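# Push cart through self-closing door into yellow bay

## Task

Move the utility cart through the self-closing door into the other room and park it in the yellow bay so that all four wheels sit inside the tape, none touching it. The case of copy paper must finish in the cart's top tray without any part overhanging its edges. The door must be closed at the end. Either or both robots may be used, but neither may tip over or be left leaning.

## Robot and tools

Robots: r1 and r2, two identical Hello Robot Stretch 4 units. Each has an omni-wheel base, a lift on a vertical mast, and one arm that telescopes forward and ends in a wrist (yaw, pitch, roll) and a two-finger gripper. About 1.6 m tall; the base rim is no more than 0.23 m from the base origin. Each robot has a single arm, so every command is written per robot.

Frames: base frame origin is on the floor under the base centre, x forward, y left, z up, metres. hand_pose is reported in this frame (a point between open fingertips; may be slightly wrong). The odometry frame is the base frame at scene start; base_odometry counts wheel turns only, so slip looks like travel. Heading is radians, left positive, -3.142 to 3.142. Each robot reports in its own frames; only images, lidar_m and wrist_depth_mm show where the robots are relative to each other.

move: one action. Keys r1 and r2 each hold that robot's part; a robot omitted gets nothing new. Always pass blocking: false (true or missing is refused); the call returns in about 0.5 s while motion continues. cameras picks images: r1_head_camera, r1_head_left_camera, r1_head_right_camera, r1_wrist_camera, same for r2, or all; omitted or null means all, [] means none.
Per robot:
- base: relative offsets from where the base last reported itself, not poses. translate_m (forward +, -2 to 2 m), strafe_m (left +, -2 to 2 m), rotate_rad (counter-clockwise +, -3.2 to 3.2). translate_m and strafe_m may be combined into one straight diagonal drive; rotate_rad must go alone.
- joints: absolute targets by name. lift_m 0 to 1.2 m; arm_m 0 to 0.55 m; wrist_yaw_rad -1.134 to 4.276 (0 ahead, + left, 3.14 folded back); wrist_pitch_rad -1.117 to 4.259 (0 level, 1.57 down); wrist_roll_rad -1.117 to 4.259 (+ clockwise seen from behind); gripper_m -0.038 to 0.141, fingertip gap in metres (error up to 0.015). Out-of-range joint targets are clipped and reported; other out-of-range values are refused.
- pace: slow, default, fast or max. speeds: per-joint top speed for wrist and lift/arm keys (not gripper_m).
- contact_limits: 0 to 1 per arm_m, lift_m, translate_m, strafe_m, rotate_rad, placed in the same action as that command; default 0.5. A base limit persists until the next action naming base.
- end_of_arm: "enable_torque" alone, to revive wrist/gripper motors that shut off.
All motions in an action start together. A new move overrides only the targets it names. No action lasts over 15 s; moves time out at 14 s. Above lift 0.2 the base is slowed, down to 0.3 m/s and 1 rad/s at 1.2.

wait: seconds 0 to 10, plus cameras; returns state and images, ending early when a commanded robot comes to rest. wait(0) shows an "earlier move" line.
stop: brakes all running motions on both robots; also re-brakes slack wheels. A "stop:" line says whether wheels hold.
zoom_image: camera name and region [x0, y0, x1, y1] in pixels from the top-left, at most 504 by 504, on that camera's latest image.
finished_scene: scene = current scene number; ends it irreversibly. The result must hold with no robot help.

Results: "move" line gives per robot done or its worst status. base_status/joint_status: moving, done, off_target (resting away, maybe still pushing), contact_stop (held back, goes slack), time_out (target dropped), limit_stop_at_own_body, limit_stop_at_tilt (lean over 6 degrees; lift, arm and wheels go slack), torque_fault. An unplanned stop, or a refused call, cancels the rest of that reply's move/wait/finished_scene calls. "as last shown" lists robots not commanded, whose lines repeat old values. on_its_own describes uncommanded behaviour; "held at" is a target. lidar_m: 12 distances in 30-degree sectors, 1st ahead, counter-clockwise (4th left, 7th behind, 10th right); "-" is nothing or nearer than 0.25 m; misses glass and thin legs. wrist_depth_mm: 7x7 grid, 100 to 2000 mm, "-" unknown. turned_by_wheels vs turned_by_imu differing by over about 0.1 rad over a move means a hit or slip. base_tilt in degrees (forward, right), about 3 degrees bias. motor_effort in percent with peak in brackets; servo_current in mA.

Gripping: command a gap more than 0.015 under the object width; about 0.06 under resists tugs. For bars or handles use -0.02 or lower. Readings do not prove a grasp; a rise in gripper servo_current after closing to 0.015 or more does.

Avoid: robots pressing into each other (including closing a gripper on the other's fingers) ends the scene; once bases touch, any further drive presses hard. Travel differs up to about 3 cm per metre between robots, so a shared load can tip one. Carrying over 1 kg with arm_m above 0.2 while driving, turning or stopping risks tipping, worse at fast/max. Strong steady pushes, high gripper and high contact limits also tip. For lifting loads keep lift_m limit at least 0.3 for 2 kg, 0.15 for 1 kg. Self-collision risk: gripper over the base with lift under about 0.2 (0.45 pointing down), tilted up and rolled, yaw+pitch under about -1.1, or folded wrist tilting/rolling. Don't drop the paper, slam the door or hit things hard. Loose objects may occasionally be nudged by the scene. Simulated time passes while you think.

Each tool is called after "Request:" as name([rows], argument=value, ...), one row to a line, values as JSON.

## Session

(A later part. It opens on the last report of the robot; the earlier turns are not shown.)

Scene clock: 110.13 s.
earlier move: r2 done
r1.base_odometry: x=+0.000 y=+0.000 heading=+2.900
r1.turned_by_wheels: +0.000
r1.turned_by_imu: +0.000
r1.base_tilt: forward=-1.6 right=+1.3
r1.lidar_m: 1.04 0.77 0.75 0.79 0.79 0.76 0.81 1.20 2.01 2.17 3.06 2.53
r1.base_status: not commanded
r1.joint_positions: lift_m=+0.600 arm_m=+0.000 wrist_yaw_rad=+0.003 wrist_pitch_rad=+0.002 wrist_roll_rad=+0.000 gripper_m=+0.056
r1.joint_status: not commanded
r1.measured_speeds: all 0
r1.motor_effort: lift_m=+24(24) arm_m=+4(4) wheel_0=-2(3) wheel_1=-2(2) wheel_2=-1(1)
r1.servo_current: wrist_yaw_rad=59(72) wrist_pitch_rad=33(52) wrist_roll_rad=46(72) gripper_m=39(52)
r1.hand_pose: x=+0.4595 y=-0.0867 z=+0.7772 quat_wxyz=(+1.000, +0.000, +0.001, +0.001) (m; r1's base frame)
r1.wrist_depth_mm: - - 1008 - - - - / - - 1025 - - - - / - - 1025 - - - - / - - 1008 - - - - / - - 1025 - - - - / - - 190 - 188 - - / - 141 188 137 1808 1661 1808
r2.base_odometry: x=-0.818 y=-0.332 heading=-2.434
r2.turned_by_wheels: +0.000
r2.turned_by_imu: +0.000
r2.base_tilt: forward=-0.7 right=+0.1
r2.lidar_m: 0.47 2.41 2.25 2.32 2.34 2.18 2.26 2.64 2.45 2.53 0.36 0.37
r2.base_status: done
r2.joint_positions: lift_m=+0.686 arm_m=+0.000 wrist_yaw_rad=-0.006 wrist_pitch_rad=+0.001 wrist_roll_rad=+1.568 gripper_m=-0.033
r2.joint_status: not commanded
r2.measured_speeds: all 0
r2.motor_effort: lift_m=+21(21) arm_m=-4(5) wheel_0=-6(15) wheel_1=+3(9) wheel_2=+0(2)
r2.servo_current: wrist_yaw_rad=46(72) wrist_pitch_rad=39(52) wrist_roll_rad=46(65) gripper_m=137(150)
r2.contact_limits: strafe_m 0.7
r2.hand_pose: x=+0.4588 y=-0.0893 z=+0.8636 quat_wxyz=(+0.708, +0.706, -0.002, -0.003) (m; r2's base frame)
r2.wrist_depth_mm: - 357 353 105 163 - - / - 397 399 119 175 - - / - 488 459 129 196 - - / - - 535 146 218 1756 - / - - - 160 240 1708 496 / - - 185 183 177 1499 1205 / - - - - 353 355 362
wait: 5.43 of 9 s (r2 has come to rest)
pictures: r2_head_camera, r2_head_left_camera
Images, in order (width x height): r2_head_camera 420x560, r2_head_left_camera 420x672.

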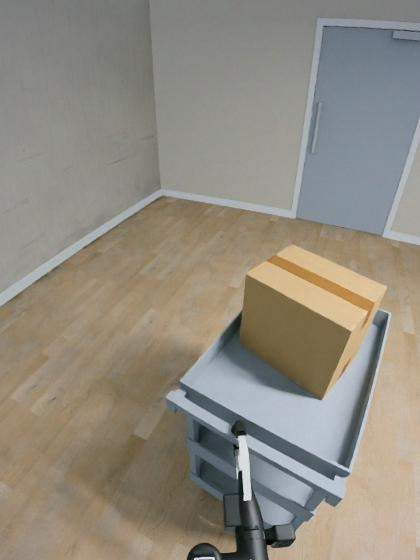

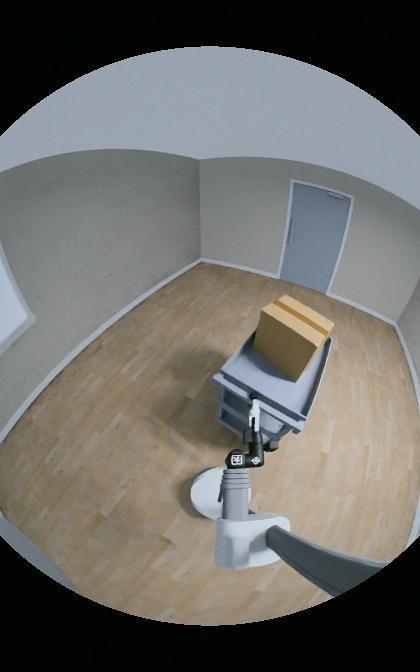

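Request:
move(blocking=false, cameras=[], r2={"base":{"rotate_rad":-0.6}})

Request:
wait(seconds=4, cameras=["r2_head_camera","r2_head_left_camera"])

Scene clock: 117.77 s.
move: r2 moving
r1: as last shown
r1.lidar_m: 1.04 0.77 0.74 0.80 0.79 0.76 0.82 1.19 2.04 2.17 3.09 2.54
r1.motor_effort: lift_m=+24(24) arm_m=+4(4) wheel_0=-3(3) wheel_1=-2(2) wheel_2=-1(1)
r1.servo_current: wrist_yaw_rad=59(65) wrist_pitch_rad=46(46) wrist_roll_rad=26(65) gripper_m=33(46)
r1.wrist_depth_mm: - - 1008 - - - - / - - 1008 - - - - / - - 1008 - - - - / - - 1025 - - - - / - - 1025 - - - - / - - 190 - 188 - - / - 140 189 137 1756 1618 1863
r2.base_odometry: x=-0.818 y=-0.332 heading=-2.685
r2.turned_by_wheels: -0.251
r2.turned_by_imu: -0.242
r2.base_tilt: forward=-0.7 right=+0.1
r2.lidar_m: 0.42 0.48 2.30 2.24 2.60 2.22 2.17 2.48 2.46 2.47 2.80 0.41
r2.base_status: rotate_rad moving
r2.joint_positions: lift_m=+0.686 arm_m=+0.000 wrist_yaw_rad=+0.010 wrist_pitch_rad=+0.001 wrist_roll_rad=+1.568 gripper_m=-0.034
r2.joint_status: not commanded
r2.measured_speeds: translate_m=-0.004 strafe_m=-0.001 rotate_rad=-0.964 lift_m=+0.000 arm_m=+0.000 wrist_yaw_rad=+0.001 wrist_pitch_rad=+0.005 wrist_roll_rad=+0.000
r2.motor_effort: lift_m=+21(21) arm_m=-4(5) wheel_0=+15(17) wheel_1=+10(11) wheel_2=+17(17)
r2.servo_current: wrist_yaw_rad=72(72) wrist_pitch_rad=39(46) wrist_roll_rad=46(59) gripper_m=104(143)
r2.hand_pose: x=+0.4602 y=-0.0846 z=+0.8636 quat_wxyz=(+0.708, +0.706, +0.004, +0.003) (m; r2's base frame)
r2.wrist_depth_mm: - - - 120 176 - - / - 379 382 125 183 - - / - 404 402 133 194 - - / - 455 445 141 206 - - / - - 496 150 219 - - / - - 188 163 179 1618 521 / - - - - - 1576 462
pictures: none
No camera images: "cameras" was empty.

Scene clock: 119.17 s.
earlier move: r2 done
r1.base_odometry: x=+0.000 y=+0.000 heading=+2.900
r1.turned_by_wheels: +0.000
r1.turned_by_imu: +0.000
r1.base_tilt: forward=-1.6 right=+1.3
r1.lidar_m: 1.05 0.78 0.75 0.81 0.80 0.76 0.83 1.19 2.03 2.15 3.07 2.54
r1.base_status: not commanded
r1.joint_positions: lift_m=+0.600 arm_m=+0.000 wrist_yaw_rad=+0.003 wrist_pitch_rad=+0.002 wrist_roll_rad=+0.000 gripper_m=+0.056
r1.joint_status: not commanded
r1.measured_speeds: all 0
r1.motor_effort: lift_m=+24(24) arm_m=+4(4) wheel_0=-3(3) wheel_1=-2(2) wheel_2=-1(1)
r1.servo_current: wrist_yaw_rad=33(78) wrist_pitch_rad=46(52) wrist_roll_rad=59(65) gripper_m=33(46)
r1.hand_pose: x=+0.4595 y=-0.0867 z=+0.7772 quat_wxyz=(+1.000, +0.000, +0.001, +0.001) (m; r1's base frame)
r1.wrist_depth_mm: - - 1008 - - - - / - - 1008 - - - - / - - 1025 - - - - / - - 1008 - - - - / - - 1060 - - - - / - - 190 - 187 - - / - 141 189 137 1756 1661 1808
r2.base_odometry: x=-0.818 y=-0.332 heading=-3.034
r2.turned_by_wheels: -0.349
r2.turned_by_imu: -0.338
r2.base_tilt: forward=-0.7 right=+0.1
r2.lidar_m: 0.36 0.35 2.49 2.26 2.29 2.39 2.19 2.21 2.70 2.46 2.49 0.43
r2.base_status: done
r2.joint_positions: lift_m=+0.686 arm_m=+0.000 wrist_yaw_rad=+0.001 wrist_pitch_rad=+0.003 wrist_roll_rad=+1.569 gripper_m=-0.034
r2.joint_status: not commanded
r2.measured_speeds: all 0
r2.motor_effort: lift_m=+21(21) arm_m=+4(5) wheel_0=+0(19) wheel_1=+3(12) wheel_2=-4(19)
r2.servo_current: wrist_yaw_rad=46(104) wrist_pitch_rad=33(46) wrist_roll_rad=52(59) gripper_m=98(143)
r2.hand_pose: x=+0.4593 y=-0.0872 z=+0.8632 quat_wxyz=(+0.708, +0.706, +0.001, -0.001) (m; r2's base frame)
r2.wrist_depth_mm: - - - 206 268 1618 1138 / - - - 198 263 272 273 / - - - 190 251 1756 1118 / - - - 183 243 842 - / - 430 433 178 236 831 - / - 430 184 170 179 - - / - - 433 - 222 - -
wait: 1.40 of 4 s (r2 has come to rest)
pictures: r2_head_camera, r2_head_left_camera
Images, in order (width x height): r2_head_camera 420x560, r2_head_left_camera 420x672.

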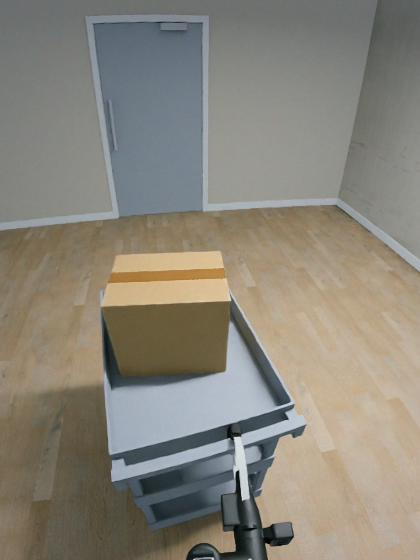

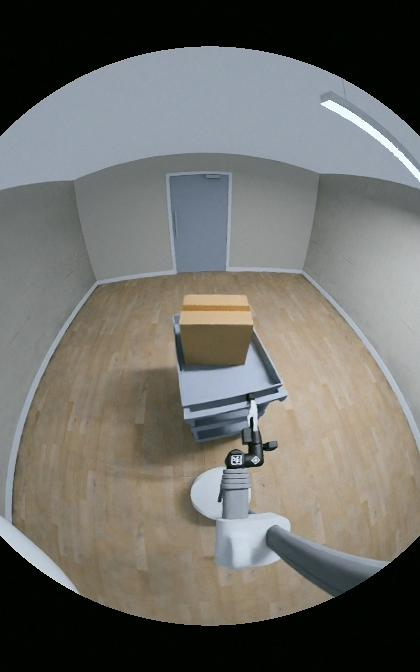

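Request:
move(blocking=false, cameras=[], r2={"base":{"translate_m":-1.33,"strafe_m":-0.2},"pace":"default","contact_limits":{"translate_m":0.7}})

Request:
wait(seconds=10, cameras=["r2_head_left_camera","r2_head_camera"])

Scene clock: 144.03 s.
move: r2 moving
r1: as last shown
r1.base_tilt: forward=-1.5 right=+1.3
r1.lidar_m: 1.05 0.78 0.76 0.82 0.81 0.76 0.79 1.20 2.04 2.15 3.07 2.56
r1.motor_effort: lift_m=+24(24) arm_m=+4(4) wheel_0=-2(3) wheel_1=-2(2) wheel_2=-1(1)
r1.servo_current: wrist_yaw_rad=39(65) wrist_pitch_rad=39(52) wrist_roll_rad=52(65) gripper_m=39(46)
r1.wrist_depth_mm: - - 1008 - - - - / - - 1025 - - - - / - - 1008 - - - - / - - 1025 - - - - / - - 1025 - - - - / - - 190 - 187 - - / - 140 189 137 1708 1708 1863
r2.base_odometry: x=-0.788 y=-0.324 heading=-3.033
r2.turned_by_wheels: +0.000
r2.turned_by_imu: +0.001
r2.base_tilt: forward=-0.6 right=+0.0
r2.lidar_m: 0.34 0.36 2.48 2.26 2.30 2.35 2.16 2.19 2.65 2.44 2.49 0.44
r2.base_status: translate_m moving; strafe_m moving
r2.joint_positions: lift_m=+0.686 arm_m=+0.000 wrist_yaw_rad=+0.006 wrist_pitch_rad=+0.003 wrist_roll_rad=+1.569 gripper_m=-0.034
r2.joint_status: not commanded
r2.measured_speeds: translate_m=-0.122 strafe_m=-0.019 rotate_rad=-0.001 lift_m=+0.000 arm_m=+0.000 wrist_yaw_rad=+0.000 wrist_pitch_rad=+0.000 wrist_roll_rad=+0.000
r2.motor_effort: lift_m=+21(21) arm_m=-2(4) wheel_0=-8(8) wheel_1=-10(11) wheel_2=+20(21)
r2.servo_current: wrist_yaw_rad=52(52) wrist_pitch_rad=39(52) wrist_roll_rad=39(59) gripper_m=91(98)
r2.contact_limits: translate_m 0.7
r2.hand_pose: x=+0.4598 y=-0.0857 z=+0.8632 quat_wxyz=(+0.708, +0.706, +0.003, +0.001) (m; r2's base frame)
r2.wrist_depth_mm: - - - 203 264 1661 1138 / - - - 196 259 270 271 / - - - 188 251 1708 1098 / - - - 182 243 831 - / - 430 433 178 236 842 - / - 433 184 171 179 - - / - - 433 - 224 - -
pictures: none
No camera images: "cameras" was empty.

Scene clock: 149.50 s.
earlier move: r2 done
r1.base_odometry: x=+0.000 y=+0.000 heading=+2.900
r1.turned_by_wheels: +0.000
r1.turned_by_imu: +0.000
r1.base_tilt: forward=-1.6 right=+1.2
r1.lidar_m: 1.01 0.75 0.74 0.80 0.79 0.78 0.82 1.19 2.04 2.12 3.08 2.52
r1.base_status: not commanded
r1.joint_positions: lift_m=+0.600 arm_m=+0.000 wrist_yaw_rad=+0.003 wrist_pitch_rad=+0.002 wrist_roll_rad=+0.000 gripper_m=+0.056
r1.joint_status: not commanded
r1.measured_speeds: all 0
r1.motor_effort: lift_m=+24(24) arm_m=+4(4) wheel_0=-2(3) wheel_1=-2(2) wheel_2=-1(1)
r1.servo_current: wrist_yaw_rad=46(72) wrist_pitch_rad=46(52) wrist_roll_rad=52(72) gripper_m=46(52)
r1.hand_pose: x=+0.4595 y=-0.0867 z=+0.7772 quat_wxyz=(+1.000, +0.000, +0.001, +0.001) (m; r1's base frame)
r1.wrist_depth_mm: - - 991 - - - - / - - 991 - - - - / - - 1025 - - - - / - - 1025 - - - - / - - 1025 - - - - / - - 190 - 187 - - / - 140 189 136 1756 1618 1808
r2.base_odometry: x=+0.483 y=+0.010 heading=-3.035
r2.turned_by_wheels: -0.001
r2.turned_by_imu: -0.004
r2.base_tilt: forward=-0.6 right=+0.1
r2.lidar_m: 0.34 0.34 2.45 2.30 1.44 0.91 0.85 0.87 1.06 2.21 2.46 0.47
r2.base_status: done
r2.joint_positions: lift_m=+0.686 arm_m=+0.000 wrist_yaw_rad=-0.002 wrist_pitch_rad=+0.003 wrist_roll_rad=+1.569 gripper_m=-0.034
r2.joint_status: not commanded
r2.measured_speeds: all 0
r2.motor_effort: lift_m=+21(21) arm_m=-4(4) wheel_0=-7(13) wheel_1=-3(12) wheel_2=+0(21)
r2.servo_current: wrist_yaw_rad=46(65) wrist_pitch_rad=39(52) wrist_roll_rad=33(65) gripper_m=98(111)
r2.contact_limits: translate_m 0.7
r2.hand_pose: x=+0.4591 y=-0.0881 z=+0.8632 quat_wxyz=(+0.708, +0.706, +0.000, -0.002) (m; r2's base frame)
r2.wrist_depth_mm: - - - 208 271 1661 1160 / - - - 200 265 276 277 / - - - 191 253 1661 1182 / - - - 183 245 820 - / - 430 433 179 235 831 - / - 430 185 170 179 - - / - - 427 - 220 - -
wait: 5.47 of 10 s (r2 has come to rest)
pictures: r2_head_camera, r2_head_left_camera
Images, in order (width x height): r2_head_camera 420x560, r2_head_left_camera 420x672.

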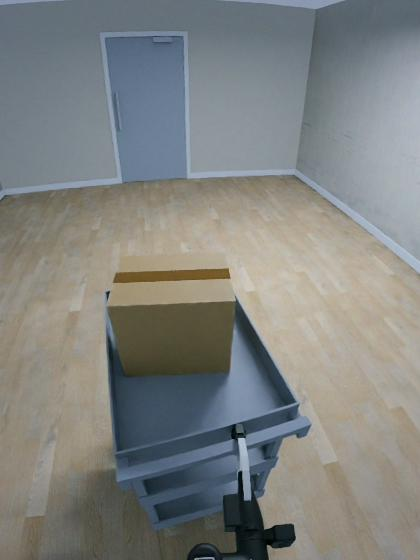

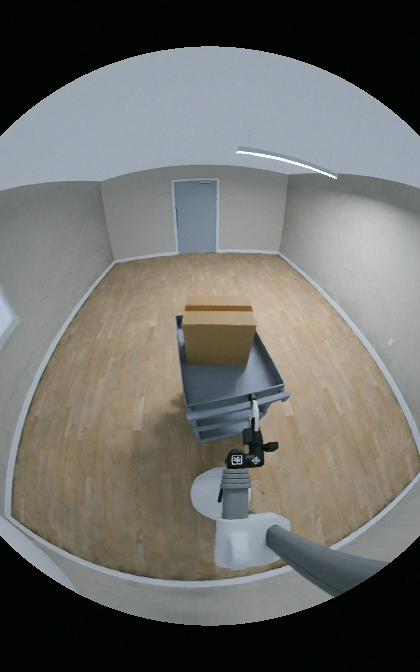

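Request:
move(r2={"joints":{"gripper_m":0.085}}, blocking=false, cameras=[])

Request:
wait(seconds=2, cameras=[])

Request:
move(r2={"base":{"translate_m":-0.22}}, blocking=false, cameras=[])

Request:
wait(seconds=5, cameras=["r2_head_camera","r2_wrist_camera"])

Scene clock: 184.63 s.
move: r2 moving
r1: as last shown
r1.base_tilt: forward=-1.6 right=+1.3
r1.lidar_m: 1.04 0.78 0.73 0.81 0.79 0.75 0.83 1.19 2.03 2.18 3.06 2.54
r1.motor_effort: lift_m=+24(24) arm_m=+4(4) wheel_0=-3(3) wheel_1=-2(2) wheel_2=-1(1)
r1.servo_current: wrist_yaw_rad=65(65) wrist_pitch_rad=33(46) wrist_roll_rad=59(59) gripper_m=39(39)
r1.wrist_depth_mm: - - 1025 - - - - / - - 1025 - - - - / - - 1008 - - - - / - - 1008 - - - - / - - 1008 - - - - / - - 190 - 187 - - / - 140 189 137 1808 1661 1808
r2.base_odometry: x=+0.483 y=+0.010 heading=-3.035
r2.turned_by_wheels: +0.000
r2.turned_by_imu: +0.000
r2.base_tilt: forward=-0.6 right=+0.1
r2.lidar_m: 0.35 0.35 2.49 2.31 1.46 0.95 0.85 0.86 1.07 2.21 2.47 0.45
r2.base_status: not commanded
r2.joint_positions: lift_m=+0.686 arm_m=+0.000 wrist_yaw_rad=-0.003 wrist_pitch_rad=+0.003 wrist_roll_rad=+1.569 gripper_m=-0.009
r2.joint_status: gripper_m moving
r2.measured_speeds: translate_m=+0.000 strafe_m=+0.000 rotate_rad=+0.000 lift_m=+0.000 arm_m=+0.000 wrist_yaw_rad=+0.000 wrist_pitch_rad=+0.000 wrist_roll_rad=+0.001
r2.motor_effort: lift_m=+21(21) arm_m=-4(4) wheel_0=-7(7) wheel_1=-3(3) wheel_2=+0(0)
r2.servo_current: wrist_yaw_rad=52(52) wrist_pitch_rad=39(46) wrist_roll_rad=52(59) gripper_m=98(111)
r2.contact_limits: translate_m 0.7
r2.hand_pose: x=+0.4590 y=-0.0884 z=+0.8632 quat_wxyz=(+0.708, +0.706, +0.000, -0.002) (m; r2's base frame)
r2.wrist_depth_mm: - - - 213 - 1618 1160 / - - - 204 272 279 281 / - - - 196 258 1661 1098 / - - - 187 249 820 - / - 436 436 181 237 820 - / - 430 189 175 181 - - / - 433 433 - 224 - -
pictures: none
No camera images: "cameras" was empty.

Scene clock: 186.00 s.
earlier move: r2 done
r1.base_odometry: x=+0.000 y=+0.000 heading=+2.900
r1.turned_by_wheels: +0.000
r1.turned_by_imu: +0.000
r1.base_tilt: forward=-1.6 right=+1.3
r1.lidar_m: 1.03 0.78 0.72 0.81 0.80 0.77 0.84 1.20 2.03 2.16 3.03 2.53
r1.base_status: not commanded
r1.joint_positions: lift_m=+0.600 arm_m=+0.000 wrist_yaw_rad=+0.003 wrist_pitch_rad=+0.002 wrist_roll_rad=+0.000 gripper_m=+0.056
r1.joint_status: not commanded
r1.measured_speeds: all 0
r1.motor_effort: lift_m=+24(24) arm_m=+4(4) wheel_0=-2(3) wheel_1=-2(2) wheel_2=-1(1)
r1.servo_current: wrist_yaw_rad=26(72) wrist_pitch_rad=46(52) wrist_roll_rad=46(72) gripper_m=46(52)
r1.hand_pose: x=+0.4595 y=-0.0867 z=+0.7772 quat_wxyz=(+1.000, +0.000, +0.001, +0.001) (m; r1's base frame)
r1.wrist_depth_mm: - - 1008 - - - - / - - 1008 - - - - / - - 1008 - - - - / - - 1025 - - - - / - - 1042 - - - - / - - 190 - 188 - - / - 140 189 137 1808 1618 1756
r2.base_odometry: x=+0.483 y=+0.010 heading=-3.034
r2.turned_by_wheels: +0.000
r2.turned_by_imu: +0.000
r2.base_tilt: forward=-0.7 right=+0.1
r2.lidar_m: 0.38 0.38 2.50 2.30 1.44 0.94 0.84 0.85 1.09 2.19 2.47 0.47
r2.base_status: not commanded
r2.joint_positions: lift_m=+0.686 arm_m=+0.000 wrist_yaw_rad=-0.003 wrist_pitch_rad=+0.003 wrist_roll_rad=+1.569 gripper_m=+0.085
r2.joint_status: all done
r2.measured_speeds: all 0
r2.motor_effort: lift_m=+19(21) arm_m=-4(4) wheel_0=-5(7) wheel_1=-2(4) wheel_2=+0(1)
r2.servo_current: wrist_yaw_rad=46(59) wrist_pitch_rad=39(46) wrist_roll_rad=46(59) gripper_m=52(124)
r2.contact_limits: translate_m 0.7
r2.hand_pose: x=+0.4590 y=-0.0884 z=+0.8633 quat_wxyz=(+0.708, +0.706, +0.000, -0.002) (m; r2's base frame)
r2.wrist_depth_mm: - - - 226 - 1661 1160 / - - - 253 279 289 290 / - - - 265 267 1708 1138 / - - - 257 259 854 - / - - 449 194 250 831 - / - 445 196 186 189 - - / - - 449 - 235 - -
wait: 1.37 of 2 s (r2 has come to rest)
pictures: none
No camera images: "cameras" was empty.

Scene clock: 186.50 s.
move: r2 moving
r1: as last shown
r1.lidar_m: 1.04 0.75 0.74 0.80 0.80 0.77 0.83 1.22 2.02 2.15 3.08 2.52
r1.motor_effort: lift_m=+24(24) arm_m=+3(4) wheel_0=-3(3) wheel_1=-2(2) wheel_2=-1(1)
r1.servo_current: wrist_yaw_rad=46(65) wrist_pitch_rad=39(46) wrist_roll_rad=39(59) gripper_m=39(46)
r1.wrist_depth_mm: - - 1025 - - - - / - - 991 - - - - / - - 1025 - - - - / - - 1025 - - - - / - - 1042 - - - - / - - 190 - 187 - - / - 141 189 137 1808 1661 1808
r2.base_odometry: x=+0.514 y=+0.013 heading=-3.035
r2.turned_by_wheels: +0.000
r2.turned_by_imu: +0.000
r2.base_tilt: forward=-0.7 right=+0.0
r2.lidar_m: 0.37 0.41 2.49 2.29 1.39 0.89 0.81 0.80 1.03 2.14 2.47 0.49
r2.base_status: translate_m moving
r2.joint_positions: lift_m=+0.686 arm_m=+0.000 wrist_yaw_rad=-0.003 wrist_pitch_rad=+0.003 wrist_roll_rad=+1.569 gripper_m=+0.085
r2.joint_status: not commanded
r2.measured_speeds: translate_m=-0.121 strafe_m=-0.002 rotate_rad=+0.000 lift_m=+0.000 arm_m=+0.000 wrist_yaw_rad=+0.000 wrist_pitch_rad=+0.000 wrist_roll_rad=+0.000
r2.motor_effort: lift_m=+19(19) arm_m=-4(4) wheel_0=-7(11) wheel_1=-8(8) wheel_2=+12(13)
r2.servo_current: wrist_yaw_rad=33(65) wrist_pitch_rad=39(46) wrist_roll_rad=46(52) gripper_m=46(59)
r2.hand_pose: x=+0.4590 y=-0.0883 z=+0.8633 quat_wxyz=(+0.708, +0.706, +0.000, -0.002) (m; r2's base frame)
r2.wrist_depth_mm: - - - 251 - 1756 1182 / - - - 282 307 312 315 / - - - 294 296 1708 564 / - - - 283 283 854 - / - - 473 271 274 866 - / - - 196 210 191 - - / - - 473 - 257 - -
pictures: none
No camera images: "cameras" was empty.

Scene clock: 188.17 s.
earlier move: r2 done
r1.base_odometry: x=+0.000 y=+0.000 heading=+2.900
r1.turned_by_wheels: +0.000
r1.turned_by_imu: +0.000
r1.base_tilt: forward=-1.6 right=+1.3
r1.lidar_m: 1.04 0.77 0.73 0.82 0.80 0.77 0.82 1.19 2.04 2.14 3.07 2.54
r1.base_status: not commanded
r1.joint_positions: lift_m=+0.600 arm_m=+0.000 wrist_yaw_rad=+0.003 wrist_pitch_rad=+0.002 wrist_roll_rad=+0.000 gripper_m=+0.056
r1.joint_status: not commanded
r1.measured_speeds: all 0
r1.motor_effort: lift_m=+24(24) arm_m=+4(4) wheel_0=-2(3) wheel_1=-2(2) wheel_2=-1(1)
r1.servo_current: wrist_yaw_rad=52(72) wrist_pitch_rad=46(52) wrist_roll_rad=52(65) gripper_m=39(46)
r1.hand_pose: x=+0.4595 y=-0.0867 z=+0.7772 quat_wxyz=(+1.000, +0.000, +0.001, +0.001) (m; r1's base frame)
r1.wrist_depth_mm: - - 991 - - - - / - - 1008 - - - - / - - 1025 - - - - / - - 1042 - - - - / - - 1025 - - - - / - - 190 - 187 - - / - 140 189 136 1756 1661 1808
r2.base_odometry: x=+0.702 y=+0.033 heading=-3.035
r2.turned_by_wheels: +0.000
r2.turned_by_imu: +0.000
r2.base_tilt: forward=-0.7 right=+0.1
r2.lidar_m: 0.56 0.59 2.49 2.27 1.09 0.70 0.62 0.64 0.79 1.62 2.52 0.71
r2.base_status: done
r2.joint_positions: lift_m=+0.686 arm_m=+0.000 wrist_yaw_rad=-0.003 wrist_pitch_rad=+0.003 wrist_roll_rad=+1.569 gripper_m=+0.085
r2.joint_status: not commanded
r2.measured_speeds: all 0
r2.motor_effort: lift_m=+19(19) arm_m=-4(4) wheel_0=-3(11) wheel_1=-3(9) wheel_2=+4(13)
r2.servo_current: wrist_yaw_rad=52(65) wrist_pitch_rad=39(46) wrist_roll_rad=65(65) gripper_m=59(59)
r2.hand_pose: x=+0.4591 y=-0.0882 z=+0.8633 quat_wxyz=(+0.708, +0.706, +0.000, -0.002) (m; r2's base frame)
r2.wrist_depth_mm: - - - - - 1708 1160 / - - - - - 1661 1205 / - - - 496 - 707 488 / - - - 480 - 866 477 / - - 668 661 469 - 459 / - - 196 442 187 - 442 / - - 668 - - - -
wait: 1.67 of 5 s (r2 has come to rest)
pictures: r2_head_camera, r2_wrist_camera
Images, in order (width x height): r2_head_camera 420x560, r2_wrist_camera 616x392.

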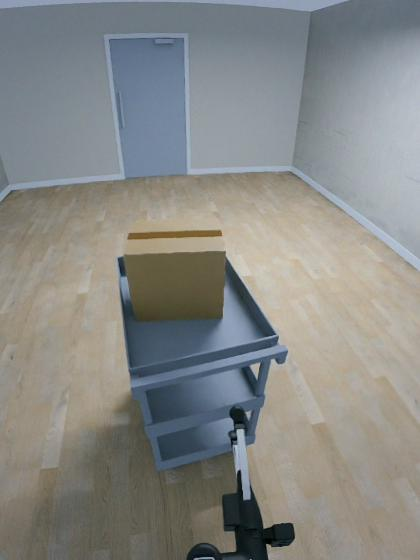

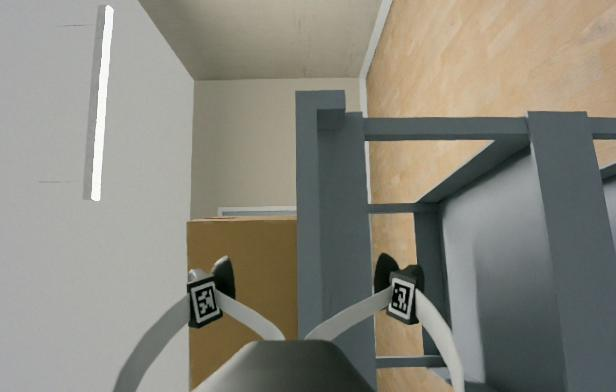

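Request:
move(r2={"base":{"rotate_rad":0.175},"joints":{"wrist_roll_rad":0,"lift_m":0.9}}, blocking=false, cameras=[])

Request:
wait(seconds=3, cameras=[])

Request:
move(r2={"base":{"strafe_m":0.55}}, blocking=false, cameras=[])

Request:
wait(seconds=5, cameras=["r2_head_camera"])

Scene clock: 197.00 s.
move: r2 moving
r1: as last shown
r1.lidar_m: 1.04 0.76 0.73 0.81 0.79 0.78 0.84 1.20 2.03 2.16 3.07 2.54
r1.servo_current: wrist_yaw_rad=52(52) wrist_pitch_rad=39(52) wrist_roll_rad=59(72) gripper_m=39(46)
r1.wrist_depth_mm: - - 1025 - - - - / - - 1008 - - - - / - - 1025 - - - - / - - 1025 - - - - / - - 1025 - - - - / - - 190 - 187 - - / - 140 189 137 1756 1661 1863
r2.base_odometry: x=+0.702 y=+0.033 heading=-2.868
r2.turned_by_wheels: +0.167
r2.turned_by_imu: +0.163
r2.base_tilt: forward=-0.7 right=+0.1
r2.lidar_m: 0.58 3.15 2.35 2.26 0.89 0.64 0.62 0.68 0.93 2.47 2.61 0.63
r2.base_status: rotate_rad moving
r2.joint_positions: lift_m=+0.724 arm_m=+0.000 wrist_yaw_rad=-0.002 wrist_pitch_rad=+0.003 wrist_roll_rad=+0.982 gripper_m=+0.085
r2.joint_status: lift_m moving; wrist_roll_rad moving
r2.measured_speeds: translate_m=+0.000 strafe_m=+0.001 rotate_rad=+0.208 lift_m=+0.146 arm_m=+0.000 wrist_yaw_rad=+0.000 wrist_pitch_rad=+0.000 wrist_roll_rad=-1.820
r2.motor_effort: lift_m=+21(25) arm_m=-4(4) wheel_0=-4(9) wheel_1=-2(9) wheel_2=-4(10)
r2.servo_current: wrist_yaw_rad=52(59) wrist_pitch_rad=46(52) wrist_roll_rad=46(111) gripper_m=46(52)
r2.hand_pose: x=+0.4591 y=-0.0881 z=+0.9011 quat_wxyz=(+0.882, +0.472, +0.001, -0.002) (m; r2's base frame)
r2.wrist_depth_mm: - - - - - - - / - - - - - 445 1921 / - - - 647 436 1863 1537 / - - 668 647 436 1921 1537 / - - 676 661 433 - - / - - 196 368 190 - - / - - - - - - -
pictures: none
No camera images: "cameras" was empty.

Scene clock: 198.47 s.
earlier move: r2 done
r1.base_odometry: x=+0.000 y=+0.000 heading=+2.900
r1.turned_by_wheels: +0.000
r1.turned_by_imu: +0.000
r1.base_tilt: forward=-1.6 right=+1.3
r1.lidar_m: 1.04 0.77 0.74 0.77 0.81 0.76 0.82 1.21 2.03 2.16 3.06 2.57
r1.base_status: not commanded
r1.joint_positions: lift_m=+0.600 arm_m=+0.000 wrist_yaw_rad=+0.003 wrist_pitch_rad=+0.002 wrist_roll_rad=+0.000 gripper_m=+0.056
r1.joint_status: not commanded
r1.measured_speeds: all 0
r1.motor_effort: lift_m=+24(24) arm_m=+3(4) wheel_0=-3(3) wheel_1=-2(3) wheel_2=-1(1)
r1.servo_current: wrist_yaw_rad=39(65) wrist_pitch_rad=46(52) wrist_roll_rad=46(72) gripper_m=52(52)
r1.hand_pose: x=+0.4595 y=-0.0867 z=+0.7772 quat_wxyz=(+1.000, +0.000, +0.001, +0.001) (m; r1's base frame)
r1.wrist_depth_mm: - - 1025 - - - - / - - 1025 - - - - / - - 1008 - - - - / - - 1025 - - - - / - - 1008 - - - - / - - 191 - 187 - - / - 141 189 137 1756 1661 1808
r2.base_odometry: x=+0.702 y=+0.033 heading=-2.860
r2.turned_by_wheels: +0.008
r2.turned_by_imu: +0.008
r2.base_tilt: forward=-0.7 right=+0.1
r2.lidar_m: 0.56 3.14 2.35 2.23 0.88 0.66 0.62 0.68 0.92 2.48 2.61 0.62
r2.base_status: done
r2.joint_positions: lift_m=+0.900 arm_m=+0.000 wrist_yaw_rad=-0.002 wrist_pitch_rad=+0.003 wrist_roll_rad=+0.002 gripper_m=+0.085
r2.joint_status: all done
r2.measured_speeds: all 0
r2.motor_effort: lift_m=+21(25) arm_m=-4(4) wheel_0=-2(9) wheel_1=-5(9) wheel_2=-4(10)
r2.servo_current: wrist_yaw_rad=52(59) wrist_pitch_rad=39(52) wrist_roll_rad=46(111) gripper_m=52(59)
r2.hand_pose: x=+0.4591 y=-0.0881 z=+1.0771 quat_wxyz=(+1.000, +0.001, +0.001, -0.001) (m; r2's base frame)
r2.wrist_depth_mm: - - - - - - - / - - - - - - - / - - - - - - - / - - - - - - - / - - - 668 640 - - / - - 196 661 189 - - / - - 574 - - - -
wait: 1.47 of 3 s (r2 has come to rest)
pictures: none
No camera images: "cameras" was empty.

Scene clock: 198.97 s.
move: r2 moving
r1: as last shown
r1.lidar_m: 1.05 0.78 0.74 0.79 0.81 0.76 0.82 1.19 2.04 2.16 3.10 2.53
r1.motor_effort: lift_m=+24(24) arm_m=+4(4) wheel_0=-3(3) wheel_1=-2(2) wheel_2=-1(1)
r1.servo_current: wrist_yaw_rad=59(72) wrist_pitch_rad=46(46) wrist_roll_rad=59(65) gripper_m=39(46)
r1.wrist_depth_mm: - - 1025 - - - - / - - 1008 - - - - / - - 1008 - - - - / - - 1008 - - - - / - - 1042 - - - - / - - 190 - 188 - - / - 141 189 137 1756 1708 1808
r2.base_odometry: x=+0.712 y=-0.002 heading=-2.860
r2.turned_by_wheels: +0.000
r2.turned_by_imu: +0.000
r2.base_tilt: forward=-0.6 right=+0.1
r2.lidar_m: 0.58 3.10 2.30 2.23 0.91 0.66 0.60 0.66 0.94 2.52 2.66 0.62
r2.base_status: strafe_m moving
r2.joint_positions: lift_m=+0.900 arm_m=+0.000 wrist_yaw_rad=-0.002 wrist_pitch_rad=+0.003 wrist_roll_rad=+0.002 gripper_m=+0.085
r2.joint_status: not commanded
r2.measured_speeds: translate_m=+0.000 strafe_m=+0.141 rotate_rad=+0.002 lift_m=+0.000 arm_m=+0.000 wrist_yaw_rad=+0.000 wrist_pitch_rad=+0.000 wrist_roll_rad=+0.000
r2.motor_effort: lift_m=+21(21) arm_m=-4(4) wheel_0=-12(13) wheel_1=+13(13) wheel_2=+0(4)
r2.servo_current: wrist_yaw_rad=52(52) wrist_pitch_rad=39(46) wrist_roll_rad=39(52) gripper_m=52(52)
r2.hand_pose: x=+0.4591 y=-0.0881 z=+1.0771 quat_wxyz=(+1.000, +0.001, +0.001, -0.001) (m; r2's base frame)
r2.wrist_depth_mm: - - - - - - - / - - - - - - - / - - - - - - - / - - - - - - - / - - - 661 647 - - / - - 196 668 189 - - / - - - - - - -
pictures: none
No camera images: "cameras" was empty.

Scene clock: 201.63 s.
earlier move: r2 done
r1.base_odometry: x=+0.000 y=+0.000 heading=+2.900
r1.turned_by_wheels: +0.000
r1.turned_by_imu: +0.000
r1.base_tilt: forward=-1.6 right=+1.3
r1.lidar_m: 1.03 0.78 0.75 0.79 0.79 0.77 0.83 1.21 2.03 2.15 3.05 2.55
r1.base_status: not commanded
r1.joint_positions: lift_m=+0.600 arm_m=+0.000 wrist_yaw_rad=+0.003 wrist_pitch_rad=+0.002 wrist_roll_rad=+0.000 gripper_m=+0.056
r1.joint_status: not commanded
r1.measured_speeds: all 0
r1.motor_effort: lift_m=+24(24) arm_m=+4(4) wheel_0=-3(3) wheel_1=-2(2) wheel_2=-1(1)
r1.servo_current: wrist_yaw_rad=52(72) wrist_pitch_rad=39(52) wrist_roll_rad=39(65) gripper_m=39(52)
r1.hand_pose: x=+0.4595 y=-0.0867 z=+0.7772 quat_wxyz=(+1.000, +0.000, +0.001, +0.001) (m; r1's base frame)
r1.wrist_depth_mm: - - 1008 - - - - / - - 1025 - - - - / - - 1025 - - - - / - - 1025 - - - - / - - 1025 - - - - / - - 191 - 188 - - / - 140 188 137 1863 1661 1863
r2.base_odometry: x=+0.854 y=-0.495 heading=-2.860
r2.turned_by_wheels: +0.000
r2.turned_by_imu: +0.000
r2.base_tilt: forward=-0.7 right=+0.0
r2.lidar_m: 5.13 2.36 1.78 1.72 0.85 0.62 0.59 0.64 0.88 2.78 0.88 0.76
r2.base_status: done
r2.joint_positions: lift_m=+0.900 arm_m=+0.000 wrist_yaw_rad=-0.002 wrist_pitch_rad=+0.003 wrist_roll_rad=+0.002 gripper_m=+0.085
r2.joint_status: not commanded
r2.measured_speeds: all 0
r2.motor_effort: lift_m=+21(21) arm_m=-4(4) wheel_0=-2(13) wheel_1=+2(13) wheel_2=+0(4)
r2.servo_current: wrist_yaw_rad=46(59) wrist_pitch_rad=46(46) wrist_roll_rad=46(72) gripper_m=52(59)
r2.hand_pose: x=+0.4591 y=-0.0881 z=+1.0772 quat_wxyz=(+1.000, +0.001, +0.001, -0.001) (m; r2's base frame)
r2.wrist_depth_mm: - - - - - - - / - - - - - - - / - - - - - - - / - - - - - - - / - - - - - - 661 / - - 196 - 193 778 661 / - - - - - - 569
wait: 2.67 of 5 s (r2 has come to rest)
pictures: r2_head_camera
Images, in order (width x height): r2_head_camera 420x560.

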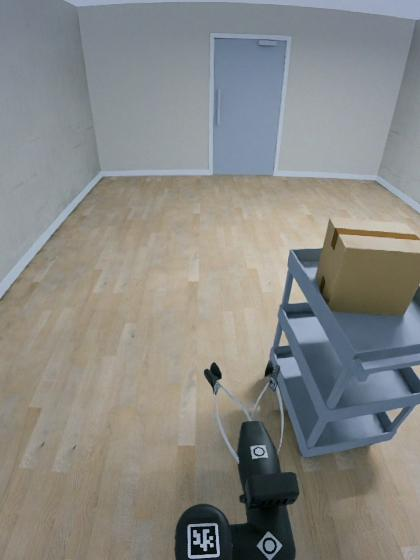

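Request:
move(r2={"base":{"translate_m":2.0},"joints":{"arm_m":0.22}}, blocking=false, cameras=[])

Request:
wait(seconds=10, cameras=[])

Request:
wait(seconds=10, cameras=["r2_head_camera","r2_wrist_camera"])

Scene clock: 209.17 s.
move: r2 moving
r1: as last shown
r1.lidar_m: 1.04 0.77 0.74 0.80 0.81 0.77 0.81 1.18 2.03 2.16 3.04 2.53
r1.motor_effort: lift_m=+24(24) arm_m=+4(4) wheel_0=-2(3) wheel_1=-2(2) wheel_2=-1(1)
r1.servo_current: wrist_yaw_rad=39(59) wrist_pitch_rad=39(52) wrist_roll_rad=65(65) gripper_m=33(46)
r1.wrist_depth_mm: - - 1008 - - - - / - - 1025 - - - - / - - 1042 - - - - / - - 1025 - - - - / - - 1042 - - - - / - - 190 - 188 - - / - 141 189 137 1756 1661 1808
r2.base_odometry: x=+0.824 y=-0.504 heading=-2.860
r2.turned_by_wheels: +0.000
r2.turned_by_imu: +0.001
r2.base_tilt: forward=-0.7 right=+0.1
r2.lidar_m: 5.10 2.37 1.81 1.71 0.88 0.65 0.63 0.68 0.99 2.93 0.83 0.74
r2.base_status: translate_m moving
r2.joint_positions: lift_m=+0.900 arm_m=+0.051 wrist_yaw_rad=-0.002 wrist_pitch_rad=+0.003 wrist_roll_rad=+0.002 gripper_m=+0.085
r2.joint_status: arm_m moving
r2.measured_speeds: translate_m=+0.122 strafe_m=-0.001 rotate_rad=-0.001 lift_m=+0.000 arm_m=+0.195 wrist_yaw_rad=+0.000 wrist_pitch_rad=+0.000 wrist_roll_rad=+0.000
r2.motor_effort: lift_m=+21(21) arm_m=+7(9) wheel_0=+9(10) wheel_1=+8(9) wheel_2=-12(13)
r2.servo_current: wrist_yaw_rad=33(59) wrist_pitch_rad=39(46) wrist_roll_rad=46(52) gripper_m=52(59)
r2.hand_pose: x=+0.5097 y=-0.0881 z=+1.0772 quat_wxyz=(+1.000, +0.001, +0.001, -0.001) (m; r2's base frame)
r2.wrist_depth_mm: - - - - - - - / - - - - - - - / - - - - - - - / - - - - - - - / - - - - - - 603 / - - 196 - 192 778 609 / - - - - - - 591
pictures: none
No camera images: "cameras" was empty.

Scene clock: 216.83 s.
earlier move: r2 done
r1.base_odometry: x=+0.000 y=+0.000 heading=+2.900
r1.turned_by_wheels: +0.000
r1.turned_by_imu: +0.000
r1.base_tilt: forward=-1.6 right=+1.3
r1.lidar_m: 1.04 0.77 0.72 0.79 0.77 0.74 0.83 1.20 2.04 2.16 3.07 2.54
r1.base_status: not commanded
r1.joint_positions: lift_m=+0.600 arm_m=+0.000 wrist_yaw_rad=+0.003 wrist_pitch_rad=+0.002 wrist_roll_rad=+0.000 gripper_m=+0.056
r1.joint_status: not commanded
r1.measured_speeds: all 0
r1.motor_effort: lift_m=+24(24) arm_m=+3(4) wheel_0=-2(3) wheel_1=-2(3) wheel_2=-1(1)
r1.servo_current: wrist_yaw_rad=52(72) wrist_pitch_rad=39(52) wrist_roll_rad=46(72) gripper_m=39(46)
r1.hand_pose: x=+0.4595 y=-0.0867 z=+0.7772 quat_wxyz=(+1.000, +0.000, +0.001, +0.001) (m; r1's base frame)
r1.wrist_depth_mm: - - 991 - - - - / - - 1008 - - - - / - - 1025 - - - - / - - 1025 - - - - / - - 1042 - - - - / - - 190 - 188 - - / - 140 188 137 1808 1661 1808
r2.base_odometry: x=-1.067 y=-1.050 heading=-2.860
r2.turned_by_wheels: +0.000
r2.turned_by_imu: +0.004
r2.base_tilt: forward=-0.7 right=+0.1
r2.lidar_m: 3.15 2.27 1.71 1.64 1.71 2.45 2.60 0.84 1.02 3.08 3.27 3.31
r2.base_status: done
r2.joint_positions: lift_m=+0.900 arm_m=+0.220 wrist_yaw_rad=-0.002 wrist_pitch_rad=+0.003 wrist_roll_rad=+0.002 gripper_m=+0.085
r2.joint_status: all done
r2.measured_speeds: all 0
r2.motor_effort: lift_m=+21(21) arm_m=+7(14) wheel_0=+3(11) wheel_1=+4(9) wheel_2=-2(14)
r2.servo_current: wrist_yaw_rad=46(59) wrist_pitch_rad=46(46) wrist_roll_rad=46(65) gripper_m=52(59)
r2.hand_pose: x=+0.6789 y=-0.0881 z=+1.0772 quat_wxyz=(+1.000, +0.001, +0.001, -0.001) (m; r2's base frame)
r2.wrist_depth_mm: - - - - - - - / - - - - - - - / - - - - - - - / - - - - - - - / - - - - - - - / - - 196 - 192 - - / - - - - - - -
wait: 7.67 of 10 s (r2 has come to rest)
pictures: none
No camera images: "cameras" was empty.

Scene clock: 226.83 s.
r1.base_odometry: x=+0.000 y=+0.000 heading=+2.900
r1.turned_by_wheels: +0.000
r1.turned_by_imu: -0.001
r1.base_tilt: forward=-1.6 right=+1.3
r1.lidar_m: 1.04 0.78 0.75 0.81 0.82 0.77 0.85 1.21 2.03 2.16 3.07 2.53
r1.base_status: not commanded
r1.joint_positions: lift_m=+0.600 arm_m=+0.000 wrist_yaw_rad=+0.003 wrist_pitch_rad=+0.002 wrist_roll_rad=+0.000 gripper_m=+0.056
r1.joint_status: not commanded
r1.measured_speeds: all 0
r1.motor_effort: lift_m=+24(24) arm_m=+3(4) wheel_0=-2(3) wheel_1=-2(3) wheel_2=-1(1)
r1.servo_current: wrist_yaw_rad=59(72) wrist_pitch_rad=46(52) wrist_roll_rad=52(72) gripper_m=39(46)
r1.hand_pose: x=+0.4595 y=-0.0867 z=+0.7772 quat_wxyz=(+1.000, +0.000, +0.001, +0.001) (m; r1's base frame)
r1.wrist_depth_mm: - - 1025 - - - - / - - 1025 - - - - / - - 1025 - - - - / - - 1025 - - - - / - - 1008 - - - - / - - 190 - 187 - - / - 140 189 137 1756 1661 1808
r2.base_odometry: x=-1.067 y=-1.050 heading=-2.860
r2.turned_by_wheels: +0.000
r2.turned_by_imu: +0.001
r2.base_tilt: forward=-0.7 right=+0.1
r2.lidar_m: 3.13 2.25 1.72 1.65 1.75 2.47 2.60 0.83 1.03 3.07 3.25 3.31
r2.base_status: done
r2.joint_positions: lift_m=+0.900 arm_m=+0.220 wrist_yaw_rad=-0.002 wrist_pitch_rad=+0.003 wrist_roll_rad=+0.002 gripper_m=+0.085
r2.joint_status: all done
r2.measured_speeds: all 0
r2.motor_effort: lift_m=+21(21) arm_m=+7(14) wheel_0=+3(11) wheel_1=+4(9) wheel_2=-2(14)
r2.servo_current: wrist_yaw_rad=52(59) wrist_pitch_rad=46(46) wrist_roll_rad=39(65) gripper_m=52(59)
r2.hand_pose: x=+0.6789 y=-0.0881 z=+1.0772 quat_wxyz=(+1.000, +0.001, +0.001, -0.001) (m; r2's base frame)
r2.wrist_depth_mm: - - - - - - - / - - - - - - - / - - - - - - - / - - - - - - - / - - - - - - - / - - 196 - 193 - - / - - - - - - -
wait: 10.00 s; at rest by 0.27 s
pictures: r2_head_camera, r2_wrist_camera
Images, in order (width x height): r2_head_camera 420x560, r2_wrist_camera 616x392.

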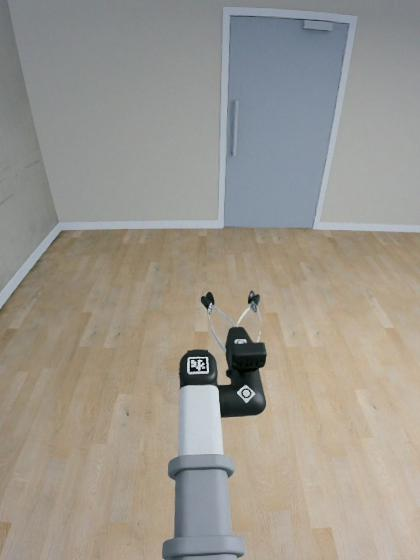

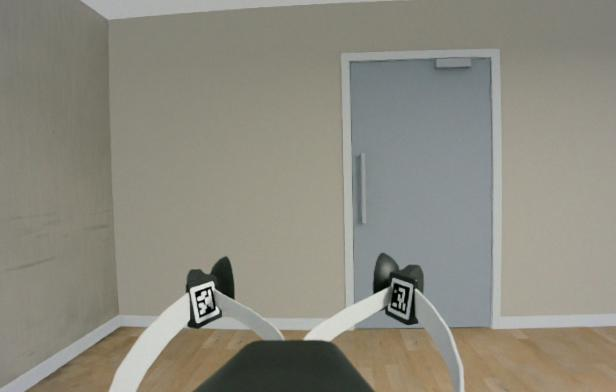

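Request:
move(r2={"base":{"translate_m":1.85,"strafe_m":-0.36}}, blocking=false, cameras=[])

Request:
wait(seconds=10, cameras=["r2_head_camera","r2_wrist_camera"])

Scene clock: 239.00 s.
move: r2 moving
r1: as last shown
r1.turned_by_imu: +0.000
r1.lidar_m: 1.03 0.77 0.74 0.80 0.80 0.76 0.84 1.21 2.03 2.17 3.07 2.54
r1.motor_effort: lift_m=+24(24) arm_m=+4(4) wheel_0=-3(3) wheel_1=-2(2) wheel_2=-1(1)
r1.servo_current: wrist_yaw_rad=46(59) wrist_pitch_rad=46(46) wrist_roll_rad=46(59) gripper_m=39(46)
r1.wrist_depth_mm: - - 1025 - - - - / - - 1008 - - - - / - - 1025 - - - - / - - 1025 - - - - / - - 1042 - - - - / - - 190 - 188 - - / - 140 189 137 1808 1618 1808
r2.base_odometry: x=-1.099 y=-1.053 heading=-2.860
r2.turned_by_wheels: +0.000
r2.turned_by_imu: +0.001
r2.base_tilt: forward=-0.7 right=+0.1
r2.lidar_m: 3.12 2.30 1.72 1.65 1.73 2.45 2.64 0.87 1.04 3.08 3.26 3.28
r2.base_status: translate_m moving; strafe_m moving
r2.joint_positions: lift_m=+0.900 arm_m=+0.220 wrist_yaw_rad=-0.002 wrist_pitch_rad=+0.003 wrist_roll_rad=+0.002 gripper_m=+0.085
r2.joint_status: not commanded
r2.measured_speeds: translate_m=+0.121 strafe_m=-0.025 rotate_rad=-0.001 lift_m=+0.000 arm_m=+0.000 wrist_yaw_rad=+0.000 wrist_pitch_rad=+0.000 wrist_roll_rad=+0.000
r2.motor_effort: lift_m=+20(21) arm_m=+7(8) wheel_0=+6(12) wheel_1=+7(7) wheel_2=-14(14)
r2.servo_current: wrist_yaw_rad=52(52) wrist_pitch_rad=39(46) wrist_roll_rad=46(52) gripper_m=52(59)
r2.hand_pose: x=+0.6789 y=-0.0881 z=+1.0772 quat_wxyz=(+1.000, +0.001, +0.001, -0.001) (m; r2's base frame)
r2.wrist_depth_mm: - - - - - - - / - - - - - - - / - - - - - - - / - - - - - - - / - - - - - - - / - - 196 - 192 - - / - - - - - - -
pictures: none
No camera images: "cameras" was empty.

Scene clock: 246.23 s.
earlier move: r2 done
r1.base_odometry: x=+0.000 y=+0.000 heading=+2.900
r1.turned_by_wheels: +0.000
r1.turned_by_imu: +0.000
r1.base_tilt: forward=-1.6 right=+1.2
r1.lidar_m: 1.05 0.77 0.74 0.80 0.78 0.76 0.82 1.20 2.04 2.14 3.05 2.55
r1.base_status: not commanded
r1.joint_positions: lift_m=+0.600 arm_m=+0.000 wrist_yaw_rad=+0.003 wrist_pitch_rad=+0.002 wrist_roll_rad=+0.000 gripper_m=+0.056
r1.joint_status: not commanded
r1.measured_speeds: all 0
r1.motor_effort: lift_m=+24(24) arm_m=+4(4) wheel_0=-2(3) wheel_1=-2(3) wheel_2=-1(1)
r1.servo_current: wrist_yaw_rad=65(72) wrist_pitch_rad=33(52) wrist_roll_rad=52(72) gripper_m=39(46)
r1.hand_pose: x=+0.4595 y=-0.0867 z=+0.7772 quat_wxyz=(+1.000, +0.000, +0.001, +0.001) (m; r1's base frame)
r1.wrist_depth_mm: - - 1008 - - - - / - - 1008 - - - - / - - 1025 - - - - / - - 1008 - - - - / - - 1025 - - - - / - - 190 - 187 - - / - 140 188 137 1863 1708 1756
r2.base_odometry: x=-2.944 y=-1.219 heading=-2.860
r2.turned_by_wheels: +0.000
r2.turned_by_imu: +0.003
r2.base_tilt: forward=-0.7 right=+0.1
r2.lidar_m: 1.29 1.44 2.02 1.95 2.07 2.89 2.54 3.84 2.87 2.80 1.89 1.40
r2.base_status: done
r2.joint_positions: lift_m=+0.900 arm_m=+0.220 wrist_yaw_rad=-0.002 wrist_pitch_rad=+0.003 wrist_roll_rad=+0.002 gripper_m=+0.085
r2.joint_status: not commanded
r2.measured_speeds: all 0
r2.motor_effort: lift_m=+21(21) arm_m=+7(8) wheel_0=+2(12) wheel_1=+4(8) wheel_2=-4(14)
r2.servo_current: wrist_yaw_rad=39(65) wrist_pitch_rad=39(46) wrist_roll_rad=33(65) gripper_m=52(59)
r2.hand_pose: x=+0.6789 y=-0.0881 z=+1.0772 quat_wxyz=(+1.000, +0.001, +0.001, -0.001) (m; r2's base frame)
r2.wrist_depth_mm: - - - - - - - / - - - - - - - / - - - - - - - / - - - - - - - / - - - 917 - - - / - - 190 842 185 - - / - - - - - - -
wait: 7.23 of 10 s (r2 has come to rest)
pictures: r2_head_camera, r2_wrist_camera
Images, in order (width x height): r2_head_camera 420x560, r2_wrist_camera 616x392.

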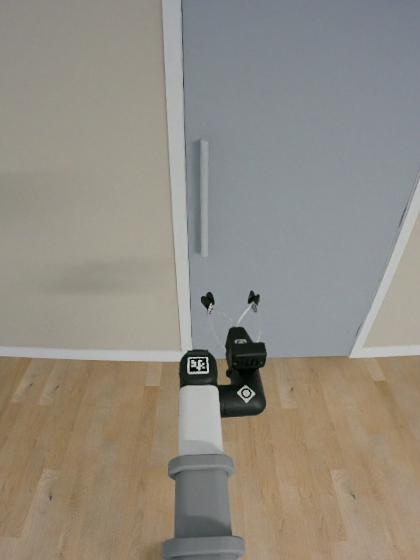

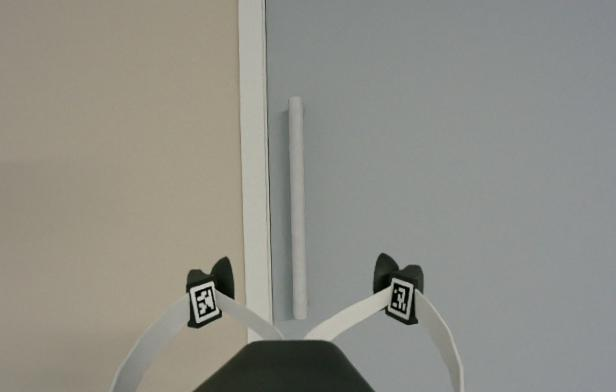

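Request:
move(r2={"base":{"translate_m":0.62},"pace":"default"}, blocking=false, cameras=[])

Request:
wait(seconds=6, cameras=["r2_wrist_camera"])

Scene clock: 251.20 s.
move: r2 moving
r1: as last shown
r1.base_tilt: forward=-1.6 right=+1.3
r1.lidar_m: 1.04 0.75 0.75 0.80 0.79 0.77 0.82 1.22 2.03 2.15 3.06 2.54
r1.motor_effort: lift_m=+24(24) arm_m=+3(4) wheel_0=-3(3) wheel_1=-2(2) wheel_2=-1(1)
r1.servo_current: wrist_yaw_rad=39(65) wrist_pitch_rad=39(52) wrist_roll_rad=46(59) gripper_m=46(46)
r1.wrist_depth_mm: - - 1008 - - - - / - - 1008 - - - - / - - 1042 - - - - / - - 1042 - - - - / - - 1042 - - - - / - - 191 - 188 - - / - 141 189 137 1756 1618 1808
r2.base_odometry: x=-2.974 y=-1.228 heading=-2.860
r2.turned_by_wheels: +0.000
r2.turned_by_imu: +0.001
r2.base_tilt: forward=-0.7 right=+0.1
r2.lidar_m: 1.28 1.38 1.95 1.95 2.07 2.89 2.59 3.86 2.90 2.80 1.82 1.35
r2.base_status: translate_m moving
r2.joint_positions: lift_m=+0.900 arm_m=+0.220 wrist_yaw_rad=-0.002 wrist_pitch_rad=+0.003 wrist_roll_rad=+0.002 gripper_m=+0.085
r2.joint_status: not commanded
r2.measured_speeds: translate_m=+0.121 strafe_m=+0.000 rotate_rad=-0.004 lift_m=+0.000 arm_m=+0.000 wrist_yaw_rad=+0.000 wrist_pitch_rad=+0.000 wrist_roll_rad=+0.000
r2.motor_effort: lift_m=+21(21) arm_m=+7(7) wheel_0=+3(9) wheel_1=+8(8) wheel_2=-12(13)
r2.servo_current: wrist_yaw_rad=46(65) wrist_pitch_rad=39(46) wrist_roll_rad=33(59) gripper_m=52(59)
r2.hand_pose: x=+0.6789 y=-0.0881 z=+1.0772 quat_wxyz=(+1.000, +0.001, +0.001, -0.001) (m; r2's base frame)
r2.wrist_depth_mm: - - - - - - - / - - - - - - - / - - - - - - - / - - - - - - - / - - - - - - - / - - 189 798 183 - - / - - - - - - -
pictures: none
No camera images: "cameras" was empty.

Scene clock: 254.27 s.
earlier move: r2 done
r1.base_odometry: x=+0.000 y=+0.000 heading=+2.900
r1.turned_by_wheels: +0.000
r1.turned_by_imu: +0.000
r1.base_tilt: forward=-1.6 right=+1.3
r1.lidar_m: 1.04 0.78 0.74 0.82 0.78 0.77 0.82 1.20 2.03 2.15 3.07 2.55
r1.base_status: not commanded
r1.joint_positions: lift_m=+0.600 arm_m=+0.000 wrist_yaw_rad=+0.003 wrist_pitch_rad=+0.002 wrist_roll_rad=+0.000 gripper_m=+0.056
r1.joint_status: not commanded
r1.measured_speeds: all 0
r1.motor_effort: lift_m=+24(24) arm_m=+4(4) wheel_0=-3(3) wheel_1=-2(3) wheel_2=-1(1)
r1.servo_current: wrist_yaw_rad=52(72) wrist_pitch_rad=39(52) wrist_roll_rad=52(65) gripper_m=39(52)
r1.hand_pose: x=+0.4595 y=-0.0867 z=+0.7772 quat_wxyz=(+1.000, +0.000, +0.001, +0.001) (m; r1's base frame)
r1.wrist_depth_mm: - - 1025 - - - - / - - 1025 - - - - / - - 1025 - - - - / - - 1025 - - - - / - - 1042 - - - - / - - 190 - 187 - - / - 140 189 137 1708 1661 1863
r2.base_odometry: x=-3.539 y=-1.392 heading=-2.859
r2.turned_by_wheels: +0.001
r2.turned_by_imu: +0.002
r2.base_tilt: forward=-0.7 right=+0.0
r2.lidar_m: 0.64 0.77 1.11 1.91 2.03 2.88 3.21 3.86 2.91 2.53 1.02 0.77
r2.base_status: done
r2.joint_positions: lift_m=+0.900 arm_m=+0.220 wrist_yaw_rad=+0.002 wrist_pitch_rad=+0.003 wrist_roll_rad=+0.002 gripper_m=+0.085
r2.joint_status: not commanded
r2.measured_speeds: all 0
r2.motor_effort: lift_m=+21(21) arm_m=+7(8) wheel_0=+9(12) wheel_1=+6(9) wheel_2=-3(15)
r2.servo_current: wrist_yaw_rad=39(65) wrist_pitch_rad=46(52) wrist_roll_rad=59(65) gripper_m=52(59)
r2.hand_pose: x=+0.6793 y=-0.0868 z=+1.0772 quat_wxyz=(+1.000, +0.001, +0.001, +0.001) (m; r2's base frame)
r2.wrist_depth_mm: 300 282 212 281 274 270 264 / 301 285 213 283 277 272 267 / 306 286 213 285 278 273 268 / 309 287 213 287 281 276 271 / 310 290 215 289 282 277 272 / 312 293 198 291 193 278 274 / 315 294 301 - 285 278 276
wait: 3.07 of 6 s (r2 has come to rest)
pictures: r2_wrist_camera
Images, in order (width x height): r2_wrist_camera 616x392.

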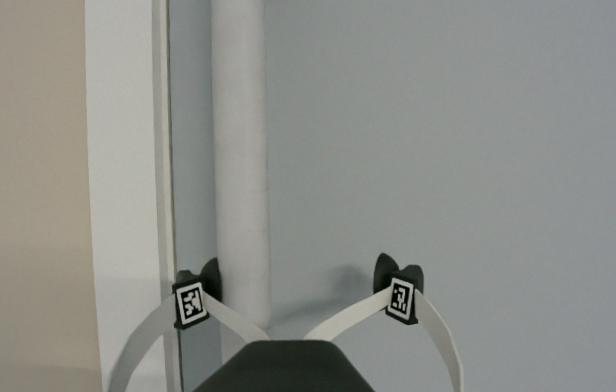

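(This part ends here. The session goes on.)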